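# Flip the serving platter face down onto the drying mat

## Task

Flip the serving platter, which starts face up, and leave it resting face down on the drying mat without contact with any fixed part of the rig (rails, edges, posts, braces, brackets, arm bases or mounts). From the moment it begins to tip, the attempt fails if it is moved quickly, or if it rotates or drops quickly after passing the on-edge position.

## Robot and tools

Robot: two arms, left_arm and right_arm, facing each other across a table. left_arm's base is on the +y side; these names do not match image left and right. Each has a parallel gripper whose fingers point along its own +x axis and close along its y axis. The reported end_effector_position is the midpoint between the fingers, roughly 3 to 4 cm behind the tips. Only the last 1.5 cm of each finger's inner face is flat.

Frame: one scene frame for everything. Origin at table centre, +z up, table surface at z = +0.020 m. Positions are in metres, orientations are quaternions written w first (qw, qx, qy, qz), velocities in m/s and rad/s. Reported poses can be off by a few centimetres, worse at long reach.

Row layout: every commanded pose is a row of 16 plain numbers covering both arms, even if only one moves: left_arm x, y, z, qw, qx, qy, qz, opening, then right_arm in the same 8-number order. x, y, z and the quaternion are an absolute target pose for the gripper in the scene frame, not an offset. Opening runs from -1 to 1: +1 is fully open (0.080 m), empty fingers meet near -0.78, and values below that close no further. Full close takes at least about 0.6 s. To hold an object, command about 0.08 below the grip_measured reading at first contact for full force; less below grips lighter. To keep an arm still or keep its orientation, resend the exact same pose and quaternion you used before rather than copying the drifted reading.

Tools:
execute_actions(actions, cameras). actions is an empty list (just read the state, with pictures), one action {"rows": [...], "steps": n} with 1 to 15 rows and at most 15 steps of 1/30 s each (default 15, at least 10 needed), or one wait {"steps": n} up to 300. Each row is one step; the last row repeats to fill the steps. The result comes 10 steps before the action ends; those steps run afterward. A row target more than 0.6 m from the arm's last reported position along any gripper axis makes the call refused, and nothing is sent.
move(target, speed, blend, blocking, cameras). target is one 16-number row or a list of up to 15 rows (no 0.6 m limit), sharing a 10 s cap. speed is m/s per arm path, 0.002 to 0.5, default 0.25 (rotation up to twice that in rad/s); one value or one per target. blend, in metres, rounds corners between listed targets; 0 stops at each. blocking=false returns about 0.5 s after start while motion continues. Paths are straight lines that ignore obstacles and the other arm; grippers lag and can overshoot, especially fast or with the arm stretched. Openings in the first row are sent at the start; later rows' openings are applied after the arms pause at that row.
wait(seconds 0 to 10, cameras): lets time pass; ends early if a running move finishes.
stop(cameras): brakes a running move; needs braking room.
zoom_image(camera, region): camera is cam_high, cam_left_wrist or cam_right_wrist (each 672x504); region is [x0, y0, x1, y1] pixels from the top-left, at most 504 by 504, on that camera's latest image.
finished_scene(scene): ends the current scene (integer, 1 to 2) irreversibly and reports the outcome; the next scene's task appears in its result.

Control behaviour: each step the commanded pose is clipped to within 70 mm and 16 degrees of the measured pose, then solved by damped inverse kinematics, favouring position. Friction and weight can leave the gripper low, short or tilted; small moves may not happen or go sideways. After each move check position and orientation and correct tilt. Avoid paths near an arm's own base (go around it), since that can flip the shoulder posture.

Reading results: each arm shows pose, Hand target (where the controller now drives it), joint positions (last entry is the measured opening in metres), joint torques and external torque estimates, grip_measured (same scale as opening; up to ~1 mm offset, and under a hard squeeze up to ~0.067 narrower than the object), and grip_effort_n (motor effort in N, negative closing, not pad force). "within noise" means the arm is still. A move: line gives its ending: done (within 8 mm and 2 degrees), off_target, moving, held (a check withheld steps or the clearance check stopped the move), blocked (gripper stopped far from target, usually an obstacle; all arms then hold), or fault. limits=paced means clipping happened. MOTOR HOT appears at 50 °C; at 95 °C an OVER-TEMPERATURE FAULT holds the arm 30 to 60 s or cuts power.

Avoid: joint contact torque reaching its limit (waist 17.2, shoulder 21.3, elbow 21.3, wrist pitch 5.61, wrist yaw 5.59, wrist roll 5.24 N m; held weight counts), which stops the arm for 10 s; collisions or squeezing between the two arms or grippers, which the clearance check does not fully prevent; fast moves into contact or targets pushed far past a contact; releasing the platter while it moves; anything leaving the table; flipping the platter quickly or letting it slap down once past its edge. Keep stretched or loaded poses brief to limit heating. Loose objects may occasionally get nudged by outside pushes.

Each tool is called after ">>>" by a JSON object that holds its "fn" and its "kwargs".

## Session

>>> {"fn": "execute_actions", "kwargs": {"actions": []}}

Scene clock: 0.00 s of 3974.00 s.
left_arm: end_effector_position=(-0.2348, +0.1986, +0.3795) grip_measured=+1.000 grip_effort_n=n/a end_effector_quat_wxyz=(+0.487, +0.119, -0.281, -0.818) | right_arm: end_effector_position=(-0.2734, -0.2619, +0.3193) grip_measured=+1.000 grip_effort_n=n/a end_effector_quat_wxyz=(+0.429, -0.471, +0.136, +0.759)
Joint positions: left_arm=[-0.867 0.997 0.748 0.333 -0.325 0.643 0.08] | right_arm=[1.048 1.439 1.609 -1.274 0.375 0.265 0.08]
Joint velocities: within noise
Joint torques (N m): no reading
External joint torques (N m): no reading
Motor temperatures (°C): left_arm=[30 33 24 25 26 32] | right_arm=[29 26 25 29 31 28]
Heat: left arm: hottest shoulder 33 °C (+0.0 °C/min); right arm: hottest wrist yaw 31 °C (+0.0 °C/min).
Hand target: left_arm -0.2348, +0.1987, +0.3794; -0.487, -0.119, +0.281, +0.818 | right_arm -0.2734, -0.2619, +0.3188; +0.429, -0.471, +0.136, +0.758

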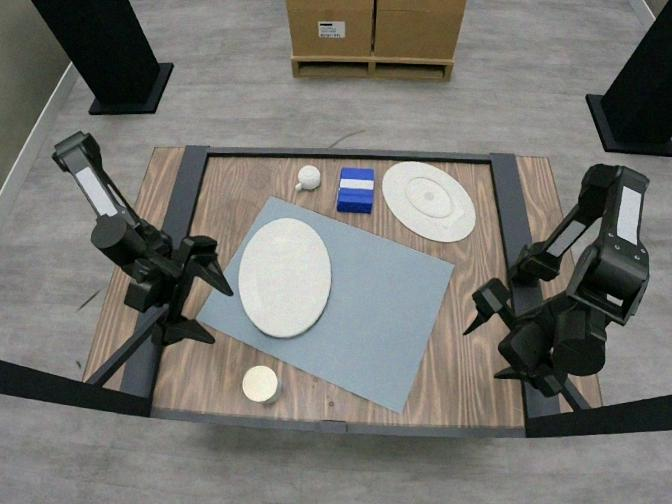

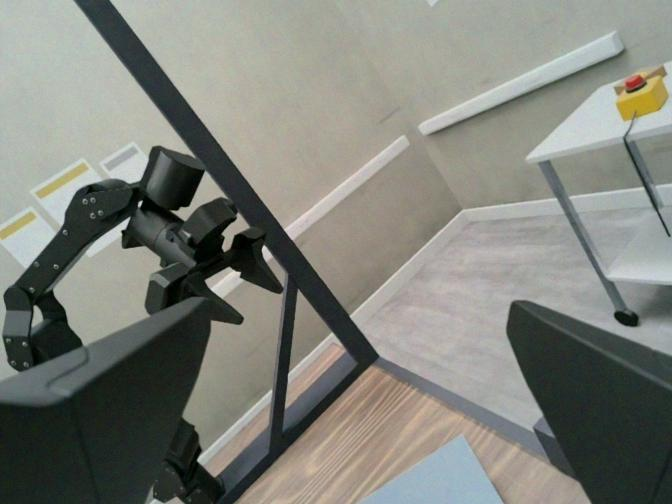

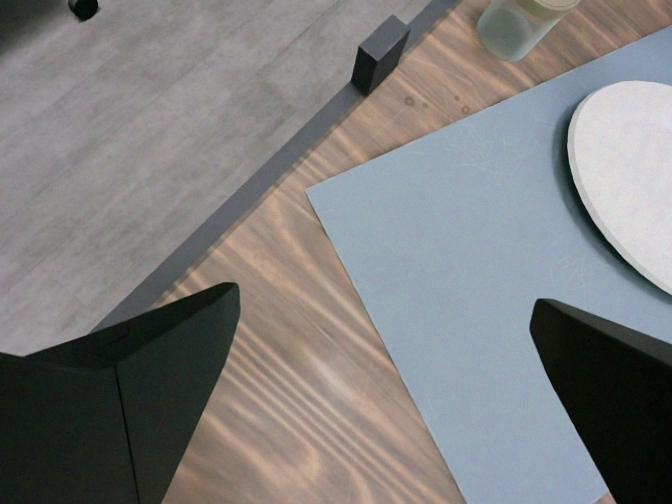

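>>> {"fn": "zoom_image", "kwargs": {"camera": "cam_high", "region": [190, 140, 490, 365]}}

>>> {"fn": "zoom_image", "kwargs": {"camera": "cam_right_wrist", "region": [472, 40, 672, 320]}}

Scaled by 1.680 from the camera's 672x504 image, which has a finer 960x720 frame.

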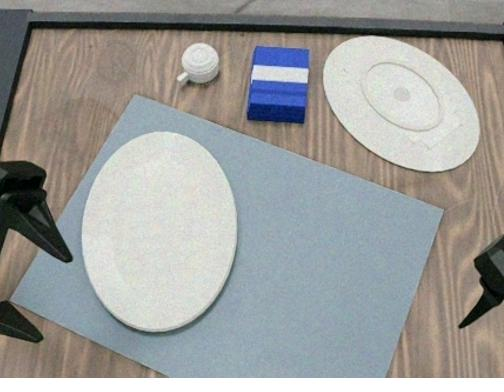

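Scaled by 1.800 from the camera's 672x504 image, which has a finer 960x720 frame.

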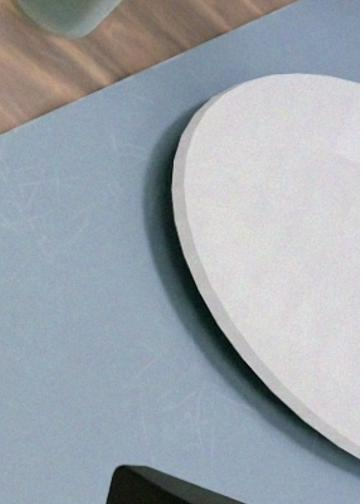

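>>> {"fn": "move", "kwargs": {"target": [-0.2348,0.1986,0.3795,0.487,0.119,-0.281,-0.818,1,0.02,-0.08,0.14,0.3265,-0.6272,-0.3265,0.6272,1]}}

Scene clock: 9.00 s of 3974.00 s.
left_arm: end_effector_position=(-0.2348, +0.1986, +0.3795) grip_measured=+1.000 grip_effort_n=-0.2 end_effector_quat_wxyz=(+0.487, +0.119, -0.281, -0.818) | right_arm: end_effector_position=(+0.0201, -0.0777, +0.1473) grip_measured=+1.000 grip_effort_n=-2.1 end_effector_quat_wxyz=(+0.332, -0.626, -0.331, +0.623)
Joint positions: left_arm=[-0.867 0.997 0.748 0.333 -0.325 0.643 0.08] | right_arm=[-0.201 1.473 0.666 0.205 -0.148 -1.675 0.08]
Joint velocities: within noise
Joint torques (N m): left_arm=[-0.07 -2.88 8.36 1.68 -0.01 -0.03] | right_arm=[-0.19 -5.34 4.03 1.47 -0.24 -0.11]
External joint torques (N m): left_arm=[-0.07 0.09 1.15 -0.02 -0.03 0] | right_arm=[-0.17 0.12 -2.18 -0.09 -0.16 -0.15]
Motor temperatures (°C): left_arm=[30 33 27 28 26 32] | right_arm=[29 27 26 29 31 28]
Heat: left arm: hottest shoulder 33 °C (+0.0 °C/min); right arm: hottest wrist yaw 31 °C (+0.0 °C/min).
Hand target: left_arm -0.2348, +0.1986, +0.3796; -0.487, -0.119, +0.281, +0.818 | right_arm +0.0199, -0.0801, +0.1400; -0.326, +0.627, +0.326, -0.627
Off the commanded pose: left_arm 0.000 m, 0 deg | right_arm 0.008 m, 1 deg.
Kept back: nothing.
move: done

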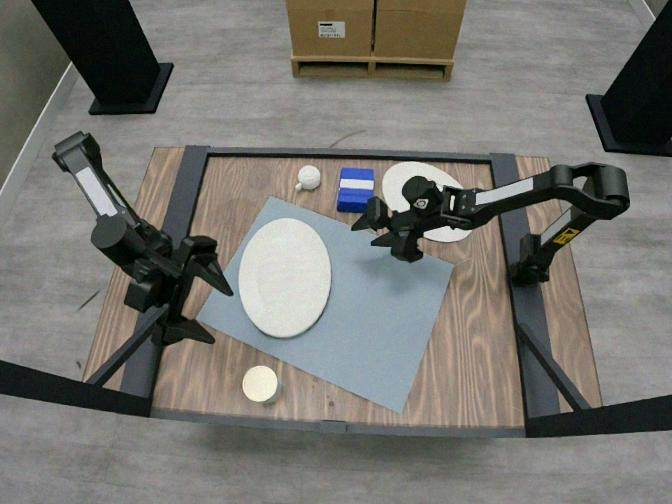

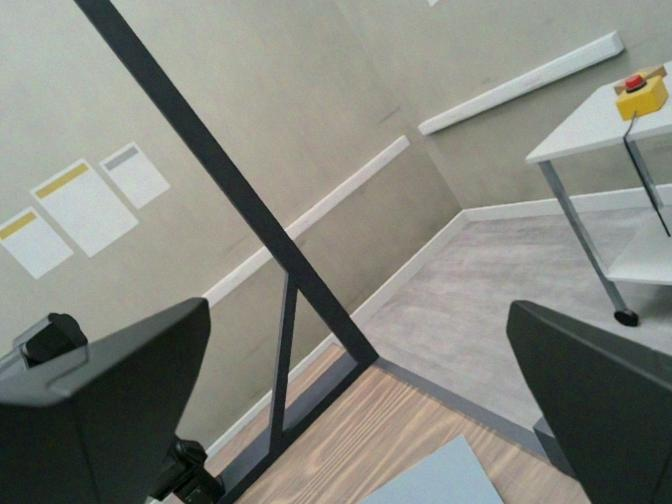

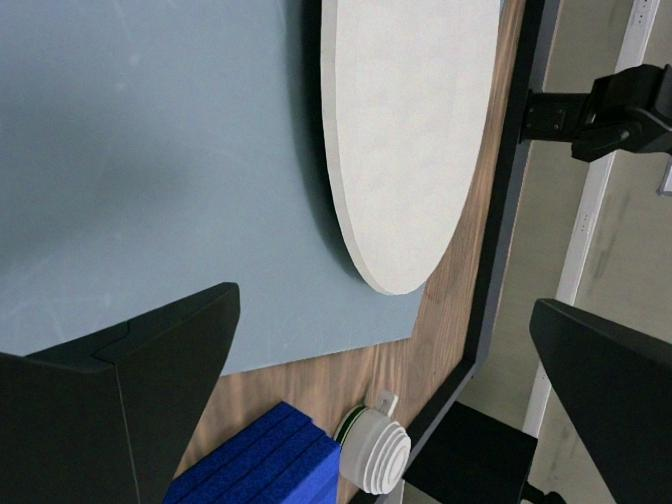

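>>> {"fn": "move", "kwargs": {"target": [-0.2348,0.1986,0.3795,0.487,0.119,-0.281,-0.818,1,-0.06,-0.06,0.11,0.3265,-0.6272,-0.3265,0.6272,1]}}

>>> {"fn": "zoom_image", "kwargs": {"camera": "cam_high", "region": [190, 170, 490, 395]}}

Scene clock: 10.50 s of 3974.00 s.
left_arm: end_effector_position=(-0.2348, +0.1986, +0.3795) grip_measured=+1.000 grip_effort_n=-0.2 end_effector_quat_wxyz=(+0.487, +0.119, -0.281, -0.818) | right_arm: end_effector_position=(-0.0600, -0.0617, +0.1116) grip_measured=+1.000 grip_effort_n=-2.1 end_effector_quat_wxyz=(+0.325, -0.626, -0.329, +0.628)
Joint positions: left_arm=[-0.867 0.997 0.748 0.333 -0.325 0.643 0.08] | right_arm=[0.094 1.628 0.65 0.366 0.085 -1.511 0.08]
Joint velocities: within noise
Joint torques (N m): left_arm=[-0.07 -2.87 8.38 1.68 -0.01 -0.03] | right_arm=[-0.18 -5.96 5.47 1.53 0.2 0.21]
External joint torques (N m): left_arm=[-0.06 0.07 1.2 -0.01 -0.03 0] | right_arm=[-0.18 0.23 -0.29 -0.07 0.2 0.17]
Motor temperatures (°C): left_arm=[30 33 27 28 26 32] | right_arm=[29 27 27 29 31 28]
Heat: left arm: hottest shoulder 33 °C (+0.0 °C/min); right arm: hottest wrist yaw 31 °C (+0.0 °C/min).
Hand target: left_arm -0.2348, +0.1986, +0.3796; -0.487, -0.119, +0.281, +0.818 | right_arm -0.0600, -0.0600, +0.1102; -0.327, +0.627, +0.327, -0.627
Off the commanded pose: left_arm 0.000 m, 0 deg | right_arm 0.002 m, 0 deg.
Kept back: nothing.
move: done

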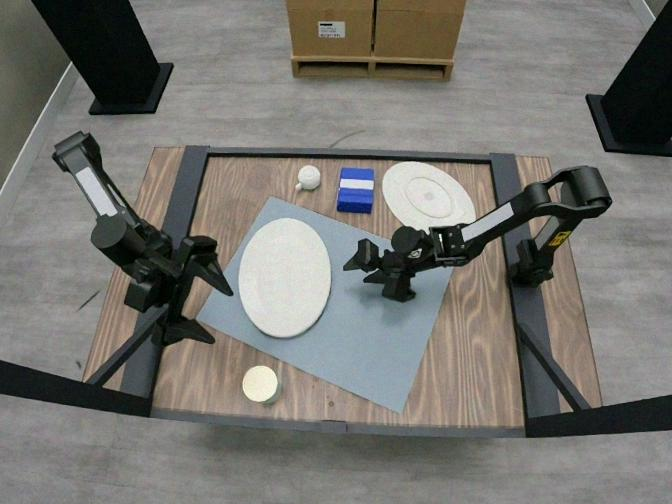

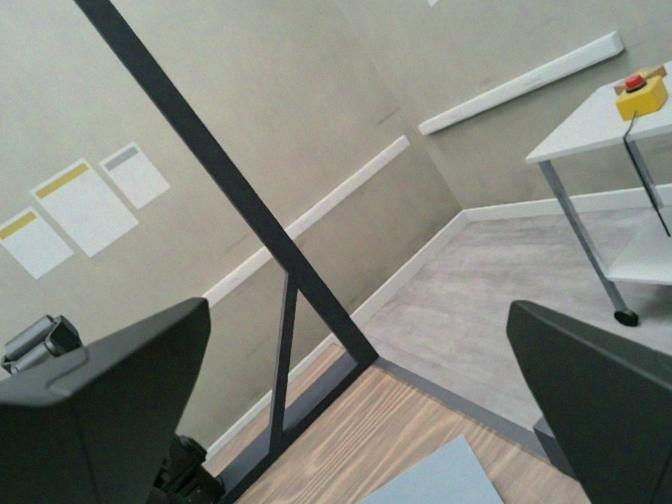

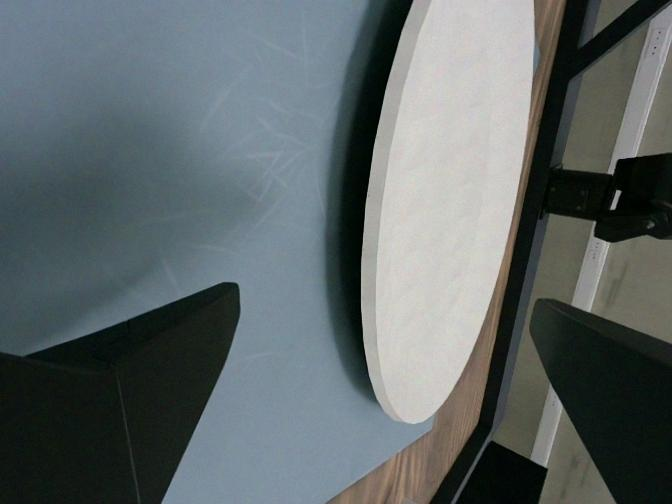

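Scaled by 1.680 from the camera's 672x504 image, which has a finer 960x720 frame.

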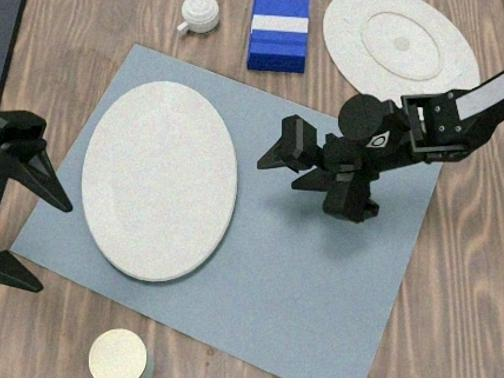

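>>> {"fn": "move", "kwargs": {"target": [-0.2348,0.1986,0.3795,0.487,0.119,-0.281,-0.818,1,-0.06,-0.06,0.075,0.38,-0.5964,-0.38,0.5964,0.22], "speed": 0.15}}

>>> {"fn": "zoom_image", "kwargs": {"camera": "cam_right_wrist", "region": [200, 100, 560, 460]}}

>>> {"fn": "zoom_image", "kwargs": {"camera": "cam_high", "region": [230, 200, 430, 350]}}

Scene clock: 14.03 s of 3974.00 s.
left_arm: end_effector_position=(-0.2348, +0.1986, +0.3795) grip_measured=+1.000 grip_effort_n=-0.2 end_effector_quat_wxyz=(+0.487, +0.119, -0.281, -0.818) | right_arm: end_effector_position=(-0.0625, -0.0548, +0.0946) grip_measured=+0.224 grip_effort_n=-18.8 end_effector_quat_wxyz=(+0.395, -0.582, -0.395, +0.590)
Joint positions: left_arm=[-0.867 0.997 0.748 0.333 -0.325 0.643 0.08] | right_arm=[0.104 1.821 0.507 0.928 0.102 -1.52 0.045]
Joint velocities: within noise
Joint torques (N m): left_arm=[-0.07 -2.88 8.36 1.68 -0.01 -0.03] | right_arm=[-0.41 -2.94 2.36 1.22 0.15 -0.01]
External joint torques (N m): left_arm=[-0.06 0.04 1.22 0 -0.03 0] | right_arm=[-0.42 3.39 -2.06 -0.48 0.14 -0.06]
Motor temperatures (°C): left_arm=[30 33 28 29 26 32] | right_arm=[29 27 27 30 31 28]
Heat: left arm: hottest shoulder 33 °C (+0.0 °C/min); right arm: hottest wrist yaw 31 °C (+0.0 °C/min).
Hand target: left_arm -0.2348, +0.1986, +0.3796; -0.487, -0.119, +0.281, +0.818 | right_arm -0.0600, -0.0608, +0.0756; -0.380, +0.596, +0.380, -0.596
Off the commanded pose: left_arm 0.000 m, 0 deg | right_arm 0.020 m, 3 deg.
Kept back: nothing.
move: off_target (right_arm)

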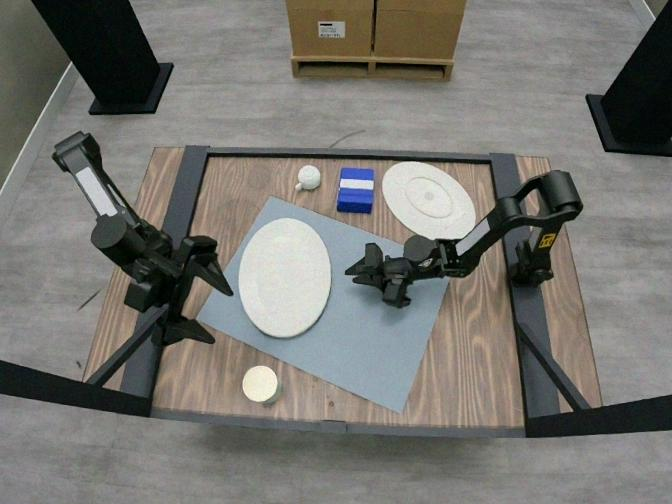

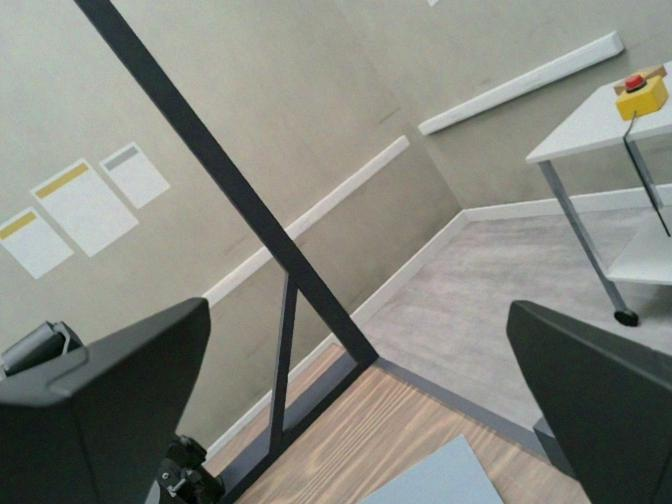

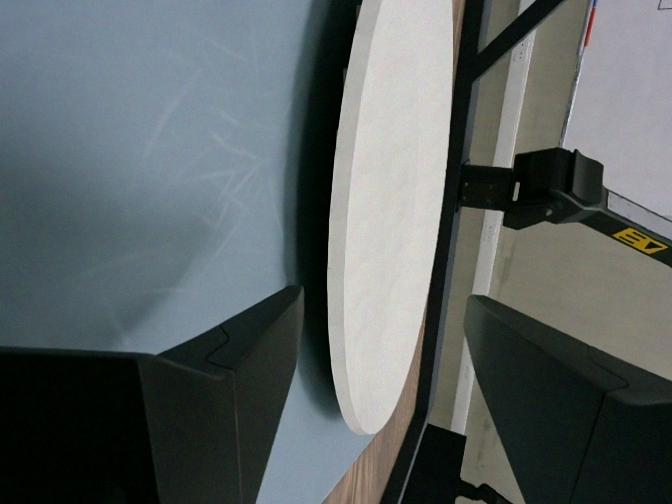

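Scaled by 1.400 from the camera's 672x504 image, which has a finer 960x720 frame.

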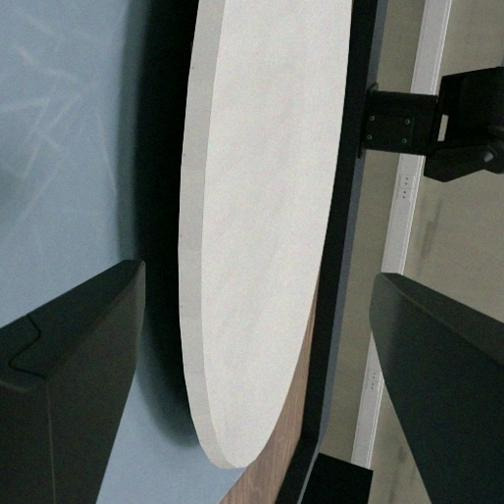

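Scaled by 2.520 from the camera's 672x504 image, which has a finer 960x720 frame.

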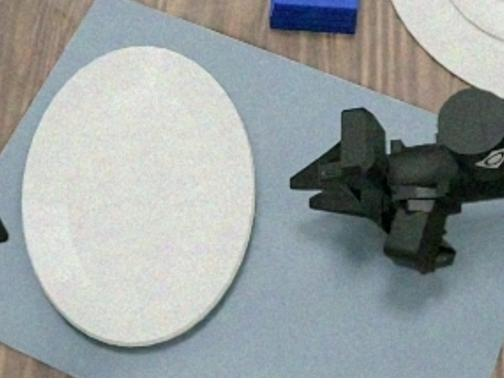

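>>> {"fn": "move", "kwargs": {"target": [-0.2348,0.1986,0.3795,0.487,0.119,-0.281,-0.818,1,-0.06,-0.06,0.08,0.3265,-0.6272,-0.3265,0.6272,0.22], "speed": 0.1}}

>>> {"fn": "zoom_image", "kwargs": {"camera": "cam_right_wrist", "region": [200, 100, 560, 460]}}

Scene clock: 16.00 s of 3974.00 s.
left_arm: end_effector_position=(-0.2348, +0.1986, +0.3795) grip_measured=+1.000 grip_effort_n=-0.2 end_effector_quat_wxyz=(+0.487, +0.119, -0.281, -0.818) | right_arm: end_effector_position=(-0.0605, -0.0601, +0.0792) grip_measured=+0.224 grip_effort_n=-18.8 end_effector_quat_wxyz=(+0.326, -0.628, -0.328, +0.625)
Joint positions: left_arm=[-0.867 0.997 0.748 0.333 -0.325 0.643 0.08] | right_arm=[0.099 1.752 0.608 0.533 0.097 -1.51 0.045]
Joint velocities: within noise
Joint torques (N m): left_arm=[-0.06 -2.88 8.37 1.68 -0.01 -0.03] | right_arm=[-0.33 -8.32 4.39 0.91 -0.15 0.09]
External joint torques (N m): left_arm=[-0.04 0.02 1.25 0.01 -0.03 0] | right_arm=[-0.38 -1.89 -0.65 -0.67 -0.14 0.05]
Motor temperatures (°C): left_arm=[30 33 29 29 26 32] | right_arm=[29 27 27 30 31 28]
Heat: left arm: hottest shoulder 33 °C (+0.0 °C/min); right arm: hottest wrist yaw 31 °C (+0.0 °C/min).
Hand target: left_arm -0.2348, +0.1986, +0.3796; -0.487, -0.119, +0.281, +0.818 | right_arm -0.0600, -0.0601, +0.0800; -0.326, +0.627, +0.326, -0.627
Off the commanded pose: left_arm 0.000 m, 0 deg | right_arm 0.001 m, 0 deg.
Kept back: nothing.
move: done

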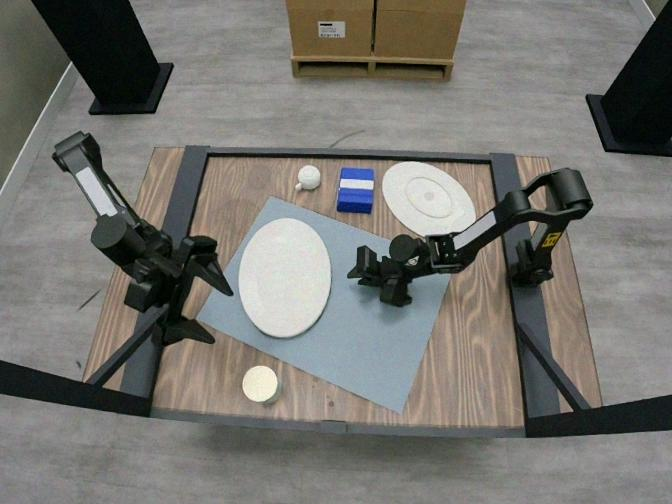

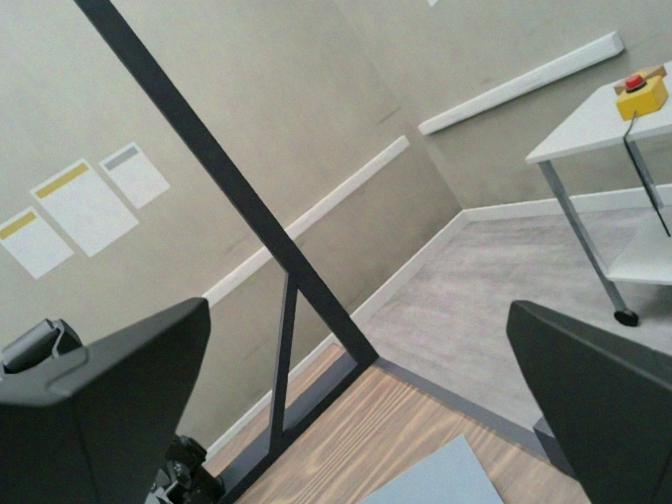

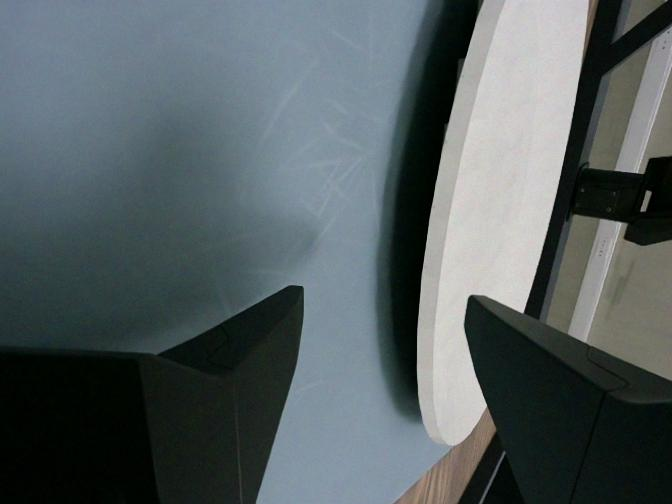

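Scaled by 1.400 from the camera's 672x504 image, which has a finer 960x720 frame.

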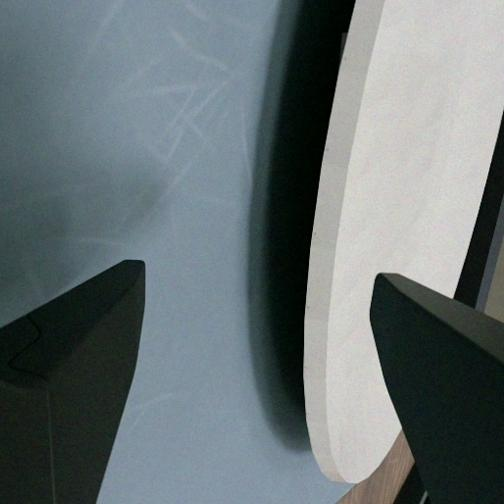

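>>> {"fn": "move", "kwargs": {"target": [-0.2348,0.1986,0.3795,0.487,0.119,-0.281,-0.818,1,-0.06,-0.02,0.074,0.3265,-0.6272,-0.3265,0.6272,0.22], "speed": 0.08}}

>>> {"fn": "zoom_image", "kwargs": {"camera": "cam_right_wrist", "region": [200, 100, 560, 460]}}

>>> {"fn": "zoom_image", "kwargs": {"camera": "cam_high", "region": [230, 200, 430, 350]}}

Scene clock: 17.43 s of 3974.00 s.
left_arm: end_effector_position=(-0.2348, +0.1986, +0.3795) grip_measured=+1.000 grip_effort_n=-0.2 end_effector_quat_wxyz=(+0.487, +0.119, -0.281, -0.818) | right_arm: end_effector_position=(-0.0606, -0.0469, +0.0717) grip_measured=+0.224 grip_effort_n=-18.8 end_effector_quat_wxyz=(+0.308, -0.636, -0.312, +0.634)
Joint positions: left_arm=[-0.867 0.997 0.748 0.333 -0.325 0.643 0.08] | right_arm=[0.091 1.806 0.693 0.449 0.084 -1.512 0.045]
Joint velocities: within noise
Joint torques (N m): left_arm=[-0.06 -2.88 8.38 1.68 -0.01 -0.03] | right_arm=[-0.82 0.31 11.13 4.77 -0.13 -0.1]
External joint torques (N m): left_arm=[-0.04 0.06 1.2 0 -0.04 -0.01] | right_arm=[-0.8 7.22 6.04 3.25 -0.14 -0.15]
Motor temperatures (°C): left_arm=[30 33 29 29 26 32] | right_arm=[29 28 27 31 31 28]
Heat: left arm: hottest shoulder 33 °C (+0.0 °C/min); right arm: hottest wrist pitch 31 °C (+6.9 °C/min).
Hand target: left_arm -0.2348, +0.1986, +0.3796; -0.487, -0.119, +0.281, +0.818 | right_arm -0.0597, -0.0230, +0.0750; -0.326, +0.627, +0.326, -0.627
Off the commanded pose: left_arm 0.000 m, 0 deg | right_arm 0.027 m, 3 deg.
Kept back: nothing.
move: off_target (right_arm)

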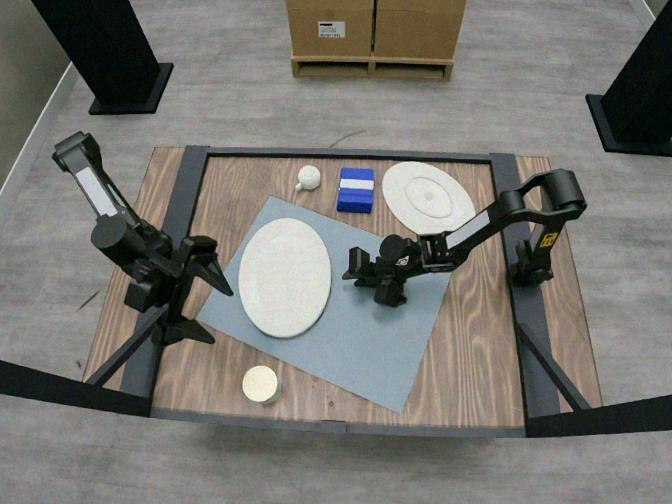

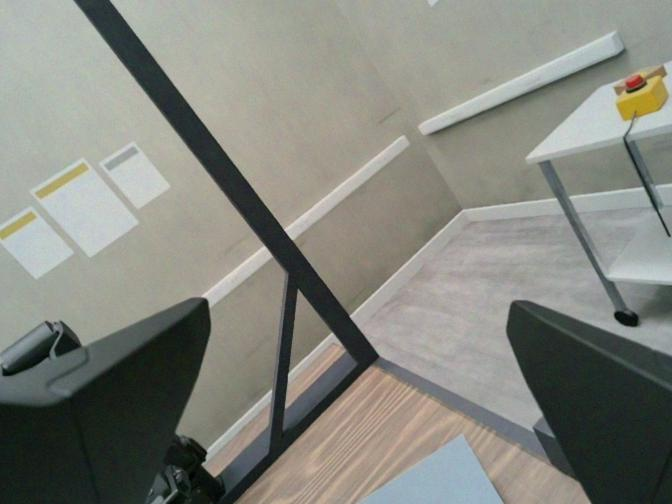

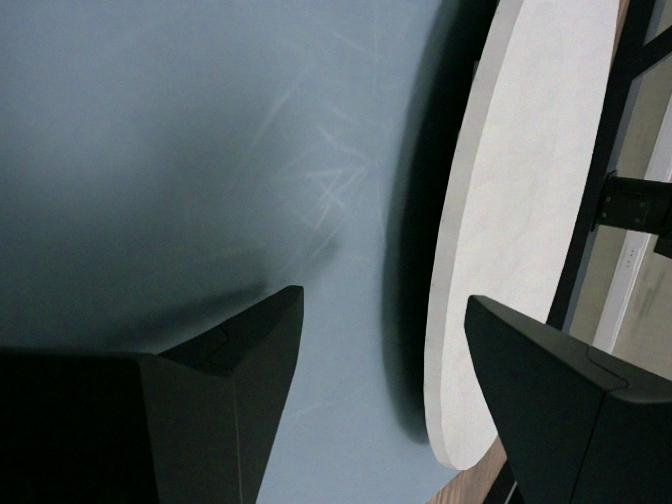

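Scaled by 1.400 from the camera's 672x504 image, which has a finer 960x720 frame.

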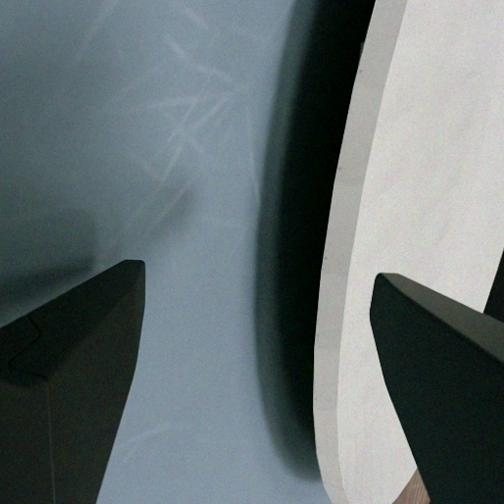

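Scaled by 2.520 from the camera's 672x504 image, which has a finer 960x720 frame.

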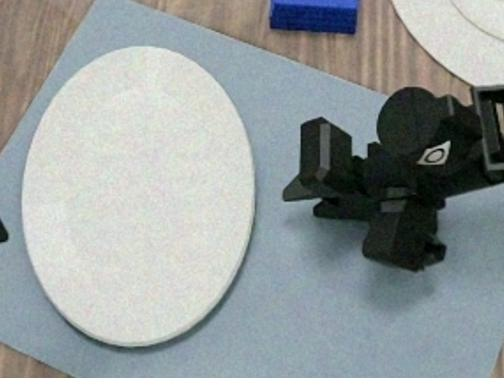

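>>> {"fn": "move", "kwargs": {"target": [[-0.2348,0.1986,0.3795,0.487,0.119,-0.281,-0.818,1,-0.06,-0.065,0.09,0.2706,-0.6533,-0.2706,0.6533,0.22],[-0.2348,0.1986,0.3795,0.487,0.119,-0.281,-0.818,1,-0.06,-0.035,0.073,0.2706,-0.6533,-0.2706,0.6533,0.22]], "speed": 0.08}}

>>> {"fn": "zoom_image", "kwargs": {"camera": "cam_right_wrist", "region": [200, 100, 560, 460]}}

>>> {"fn": "zoom_image", "kwargs": {"camera": "cam_high", "region": [230, 200, 430, 350]}}

Scene clock: 21.17 s of 3974.00 s.
left_arm: end_effector_position=(-0.2348, +0.1986, +0.3795) grip_measured=+1.000 grip_effort_n=-0.2 end_effector_quat_wxyz=(+0.487, +0.119, -0.281, -0.818) | right_arm: end_effector_position=(-0.0603, -0.0381, +0.0743) grip_measured=+0.224 grip_effort_n=-18.8 end_effector_quat_wxyz=(+0.271, -0.654, -0.270, +0.652)
Joint positions: left_arm=[-0.867 0.997 0.748 0.333 -0.325 0.643 0.08] | right_arm=[0.084 1.815 0.835 0.192 0.074 -1.5 0.045]
Joint velocities: within noise
Joint torques (N m): left_arm=[-0.07 -2.87 8.37 1.68 -0.01 -0.03] | right_arm=[-0.33 -7.37 5.93 1.34 -0.15 0.02]
External joint torques (N m): left_arm=[-0.06 0.11 1.17 -0.01 -0.03 0] | right_arm=[-0.24 0.01 0.42 -0.08 -0.16 -0.02]
Motor temperatures (°C): left_arm=[30 33 30 30 26 32] | right_arm=[29 28 28 35 31 28]
Heat: left arm: hottest shoulder 33 °C (+0.0 °C/min); right arm: hottest wrist pitch 35 °C (+17.0 °C/min). Heating fast: the right arm's wrist pitch motor: a push or a pull is the cause, and it goes on while you think. Ease it with your next call, before anything else.
Hand target: left_arm -0.2348, +0.1986, +0.3796; -0.487, -0.119, +0.281, +0.818 | right_arm -0.0601, -0.0351, +0.0730; -0.271, +0.653, +0.271, -0.653
Off the commanded pose: left_arm 0.000 m, 0 deg | right_arm 0.003 m, 0 deg.
Kept back: nothing.
move: done

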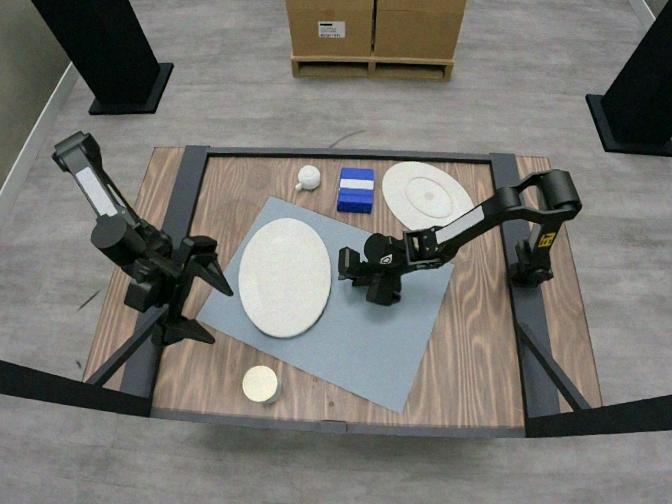

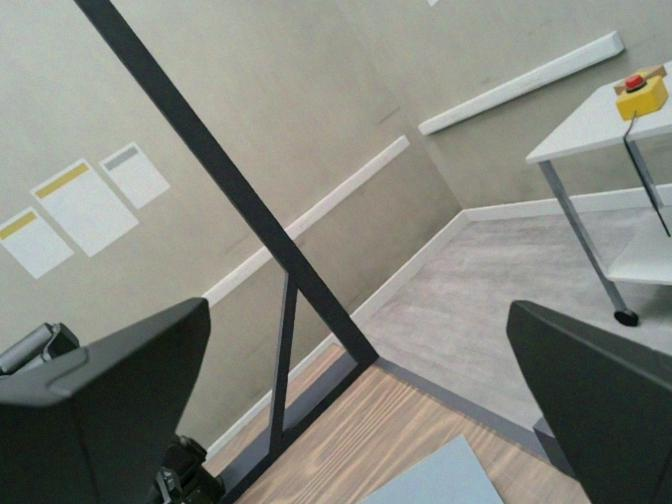

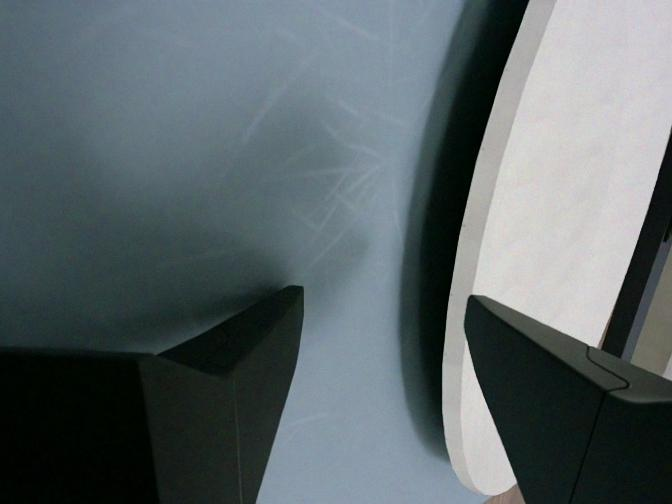

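Scaled by 1.400 from the camera's 672x504 image, which has a finer 960x720 frame.

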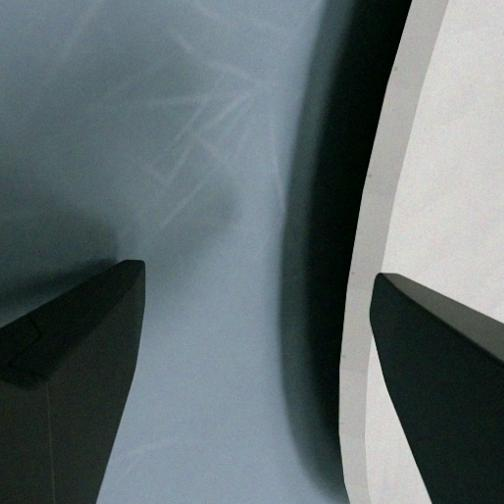

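Scaled by 2.520 from the camera's 672x504 image, which has a finer 960x720 frame.

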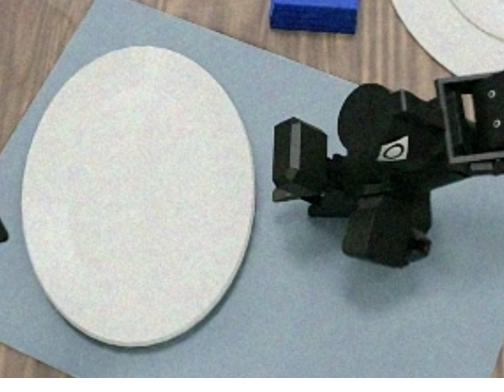

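>>> {"fn": "move", "kwargs": {"target": [-0.2348,0.1986,0.3795,0.487,0.119,-0.281,-0.818,1,-0.06,-0.014,0.071,0.2706,-0.6533,-0.2706,0.6533,0.22], "speed": 0.05}}

>>> {"fn": "zoom_image", "kwargs": {"camera": "cam_right_wrist", "region": [200, 100, 560, 460]}}

>>> {"fn": "zoom_image", "kwargs": {"camera": "cam_high", "region": [230, 200, 430, 350]}}

Scene clock: 22.33 s of 3974.00 s.
left_arm: end_effector_position=(-0.2348, +0.1986, +0.3795) grip_measured=+1.000 grip_effort_n=0.2 end_effector_quat_wxyz=(+0.487, +0.119, -0.281, -0.818) | right_arm: end_effector_position=(-0.0603, -0.0163, +0.0736) grip_measured=+0.224 grip_effort_n=-18.8 end_effector_quat_wxyz=(+0.274, -0.653, -0.271, +0.652)
Joint positions: left_arm=[-0.867 0.997 0.748 0.333 -0.325 0.643 0.08] | right_arm=[0.078 1.884 0.923 0.18 0.07 -1.502 0.045]
Joint velocities: within noise
Joint torques (N m): left_arm=[-0.08 -2.88 8.37 1.68 -0.01 -0.02] | right_arm=[-0.52 -8.01 5.85 1.02 -0.14 -0.09]
External joint torques (N m): left_arm=[-0.06 0.01 1.24 0.02 -0.04 0.01] | right_arm=[-0.53 -0.03 0.28 -0.4 -0.13 -0.13]
Motor temperatures (°C): left_arm=[30 33 30 30 26 32] | right_arm=[29 28 29 35 31 28]
Heat: left arm: hottest shoulder 33 °C (+0.0 °C/min); right arm: hottest wrist pitch 35 °C (+16.1 °C/min). Heating fast: the right arm's wrist pitch motor: a push or a pull is the cause, and it goes on while you think. Ease it with your next call, before anything else.
Hand target: left_arm -0.2348, +0.1986, +0.3796; -0.487, -0.119, +0.281, +0.818 | right_arm -0.0599, -0.0140, +0.0711; -0.271, +0.653, +0.271, -0.653
Off the commanded pose: left_arm 0.000 m, 0 deg | right_arm 0.004 m, 0 deg.
Kept back: nothing.
move: done

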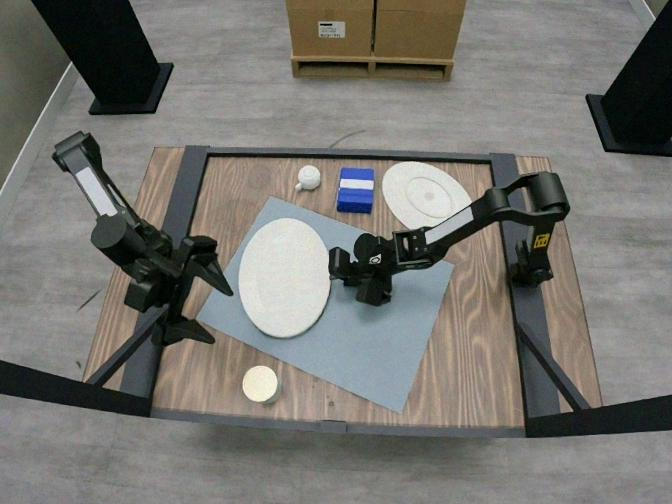

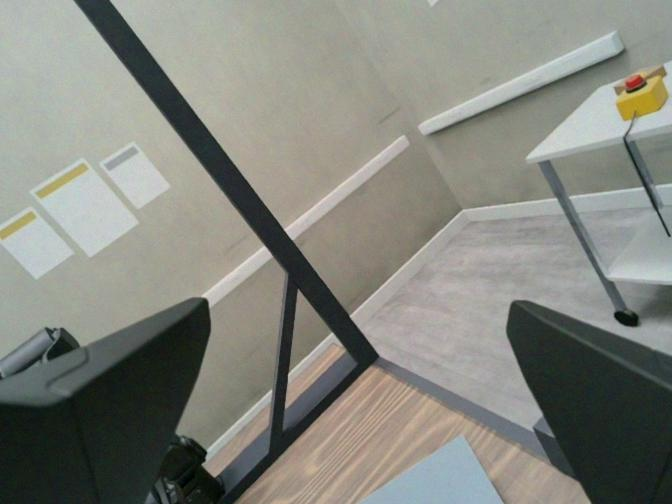

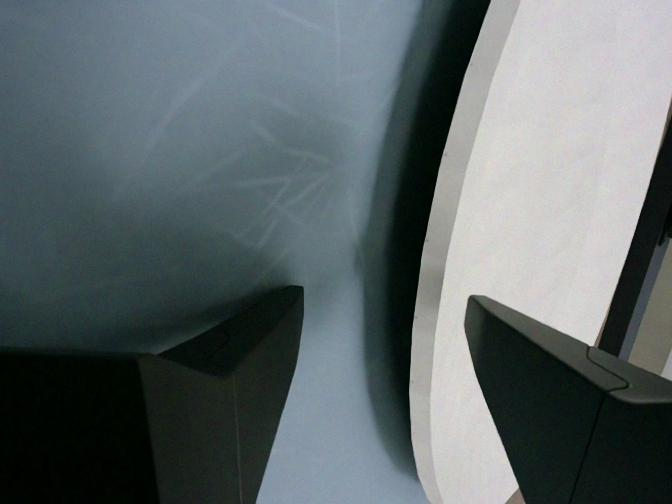

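Scaled by 1.400 from the camera's 672x504 image, which has a finer 960x720 frame.

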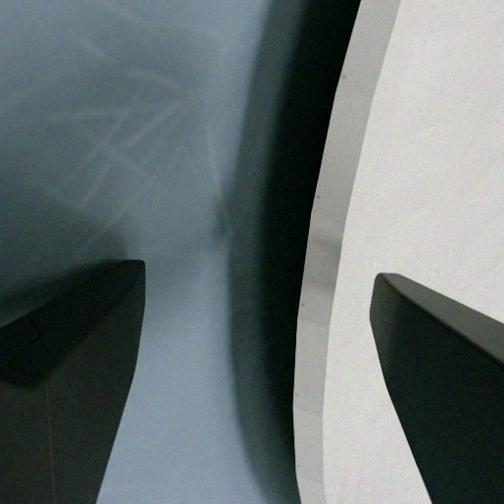

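Scaled by 2.520 from the camera's 672x504 image, which has a finer 960x720 frame.

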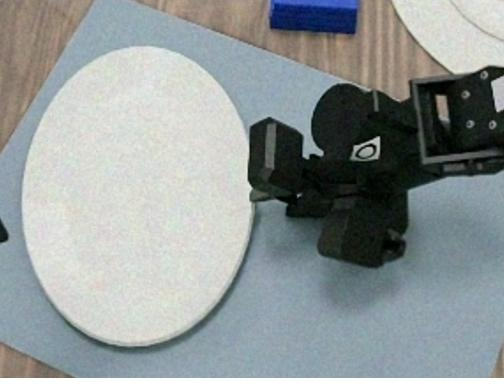

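>>> {"fn": "move", "kwargs": {"target": [-0.2348,0.1986,0.3795,0.487,0.119,-0.281,-0.818,1,-0.062,0.008,0.0705,0.2706,-0.6533,-0.2706,0.6533,0.22], "speed": 0.05}}

>>> {"fn": "zoom_image", "kwargs": {"camera": "cam_right_wrist", "region": [200, 100, 560, 460]}}

>>> {"fn": "zoom_image", "kwargs": {"camera": "cam_high", "region": [230, 200, 430, 350]}}

Scene clock: 23.57 s of 3974.00 s.
left_arm: end_effector_position=(-0.2348, +0.1986, +0.3795) grip_measured=+1.000 grip_effort_n=-0.2 end_effector_quat_wxyz=(+0.487, +0.119, -0.281, -0.818) | right_arm: end_effector_position=(-0.0624, +0.0057, +0.0737) grip_measured=+0.224 grip_effort_n=-18.8 end_effector_quat_wxyz=(+0.274, -0.653, -0.272, +0.652)
Joint positions: left_arm=[-0.867 0.997 0.748 0.333 -0.325 0.643 0.08] | right_arm=[0.078 1.952 1.022 0.149 0.07 -1.502 0.045]
Joint velocities: within noise
Joint torques (N m): left_arm=[-0.07 -2.87 8.37 1.68 -0.01 -0.03] | right_arm=[-0.2 -8.63 6.13 1.02 -0.15 -0.11]
External joint torques (N m): left_arm=[-0.07 0.05 1.22 0.01 -0.02 0] | right_arm=[-0.24 -0.06 0.45 -0.4 -0.14 -0.14]
Motor temperatures (°C): left_arm=[30 33 30 30 26 32] | right_arm=[29 28 29 35 31 28]
Heat: left arm: hottest shoulder 33 °C (+0.0 °C/min); right arm: hottest wrist pitch 35 °C (+15.3 °C/min).
Hand target: left_arm -0.2348, +0.1986, +0.3796; -0.487, -0.119, +0.281, +0.818 | right_arm -0.0619, +0.0079, +0.0706; -0.271, +0.653, +0.271, -0.653
Off the commanded pose: left_arm 0.000 m, 0 deg | right_arm 0.004 m, 0 deg.
Kept back: nothing.
move: done

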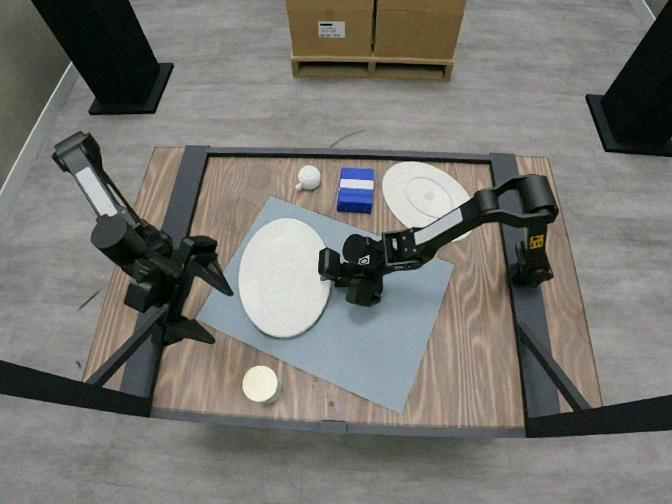

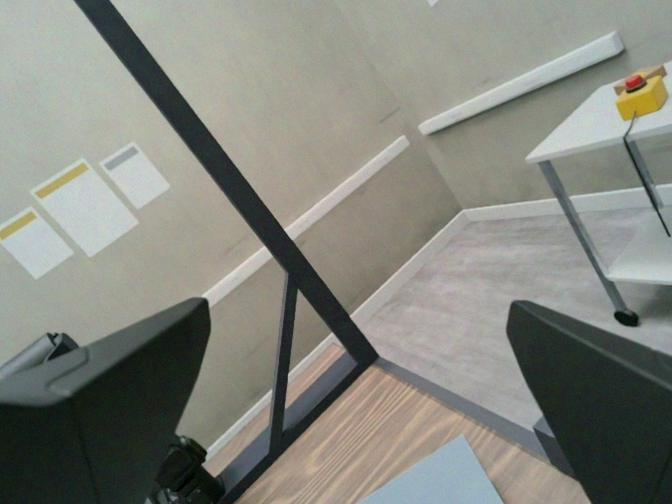

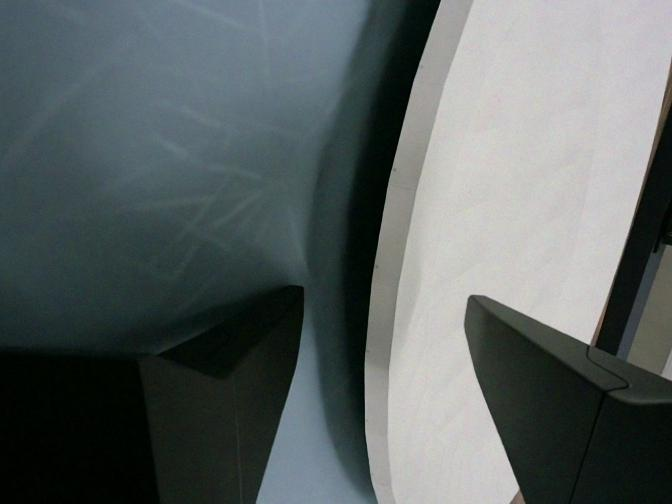

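Scaled by 1.400 from the camera's 672x504 image, which has a finer 960x720 frame.

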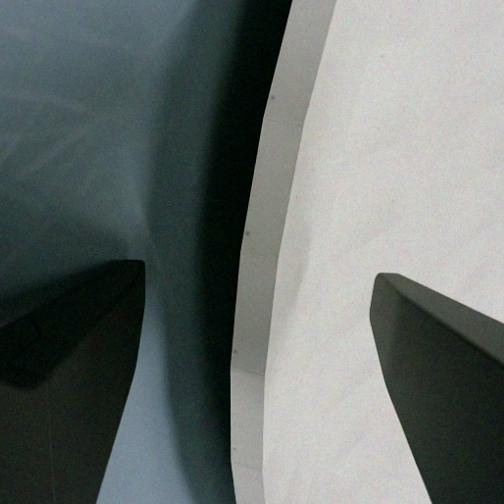

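Scaled by 2.520 from the camera's 672x504 image, which has a finer 960x720 frame.

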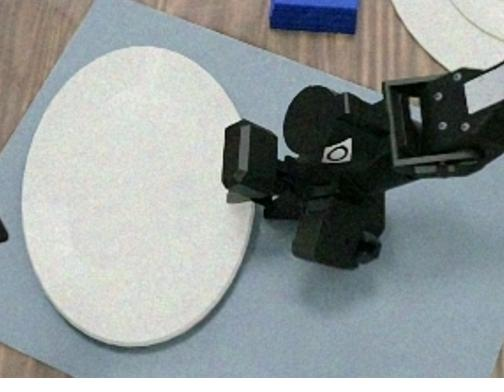

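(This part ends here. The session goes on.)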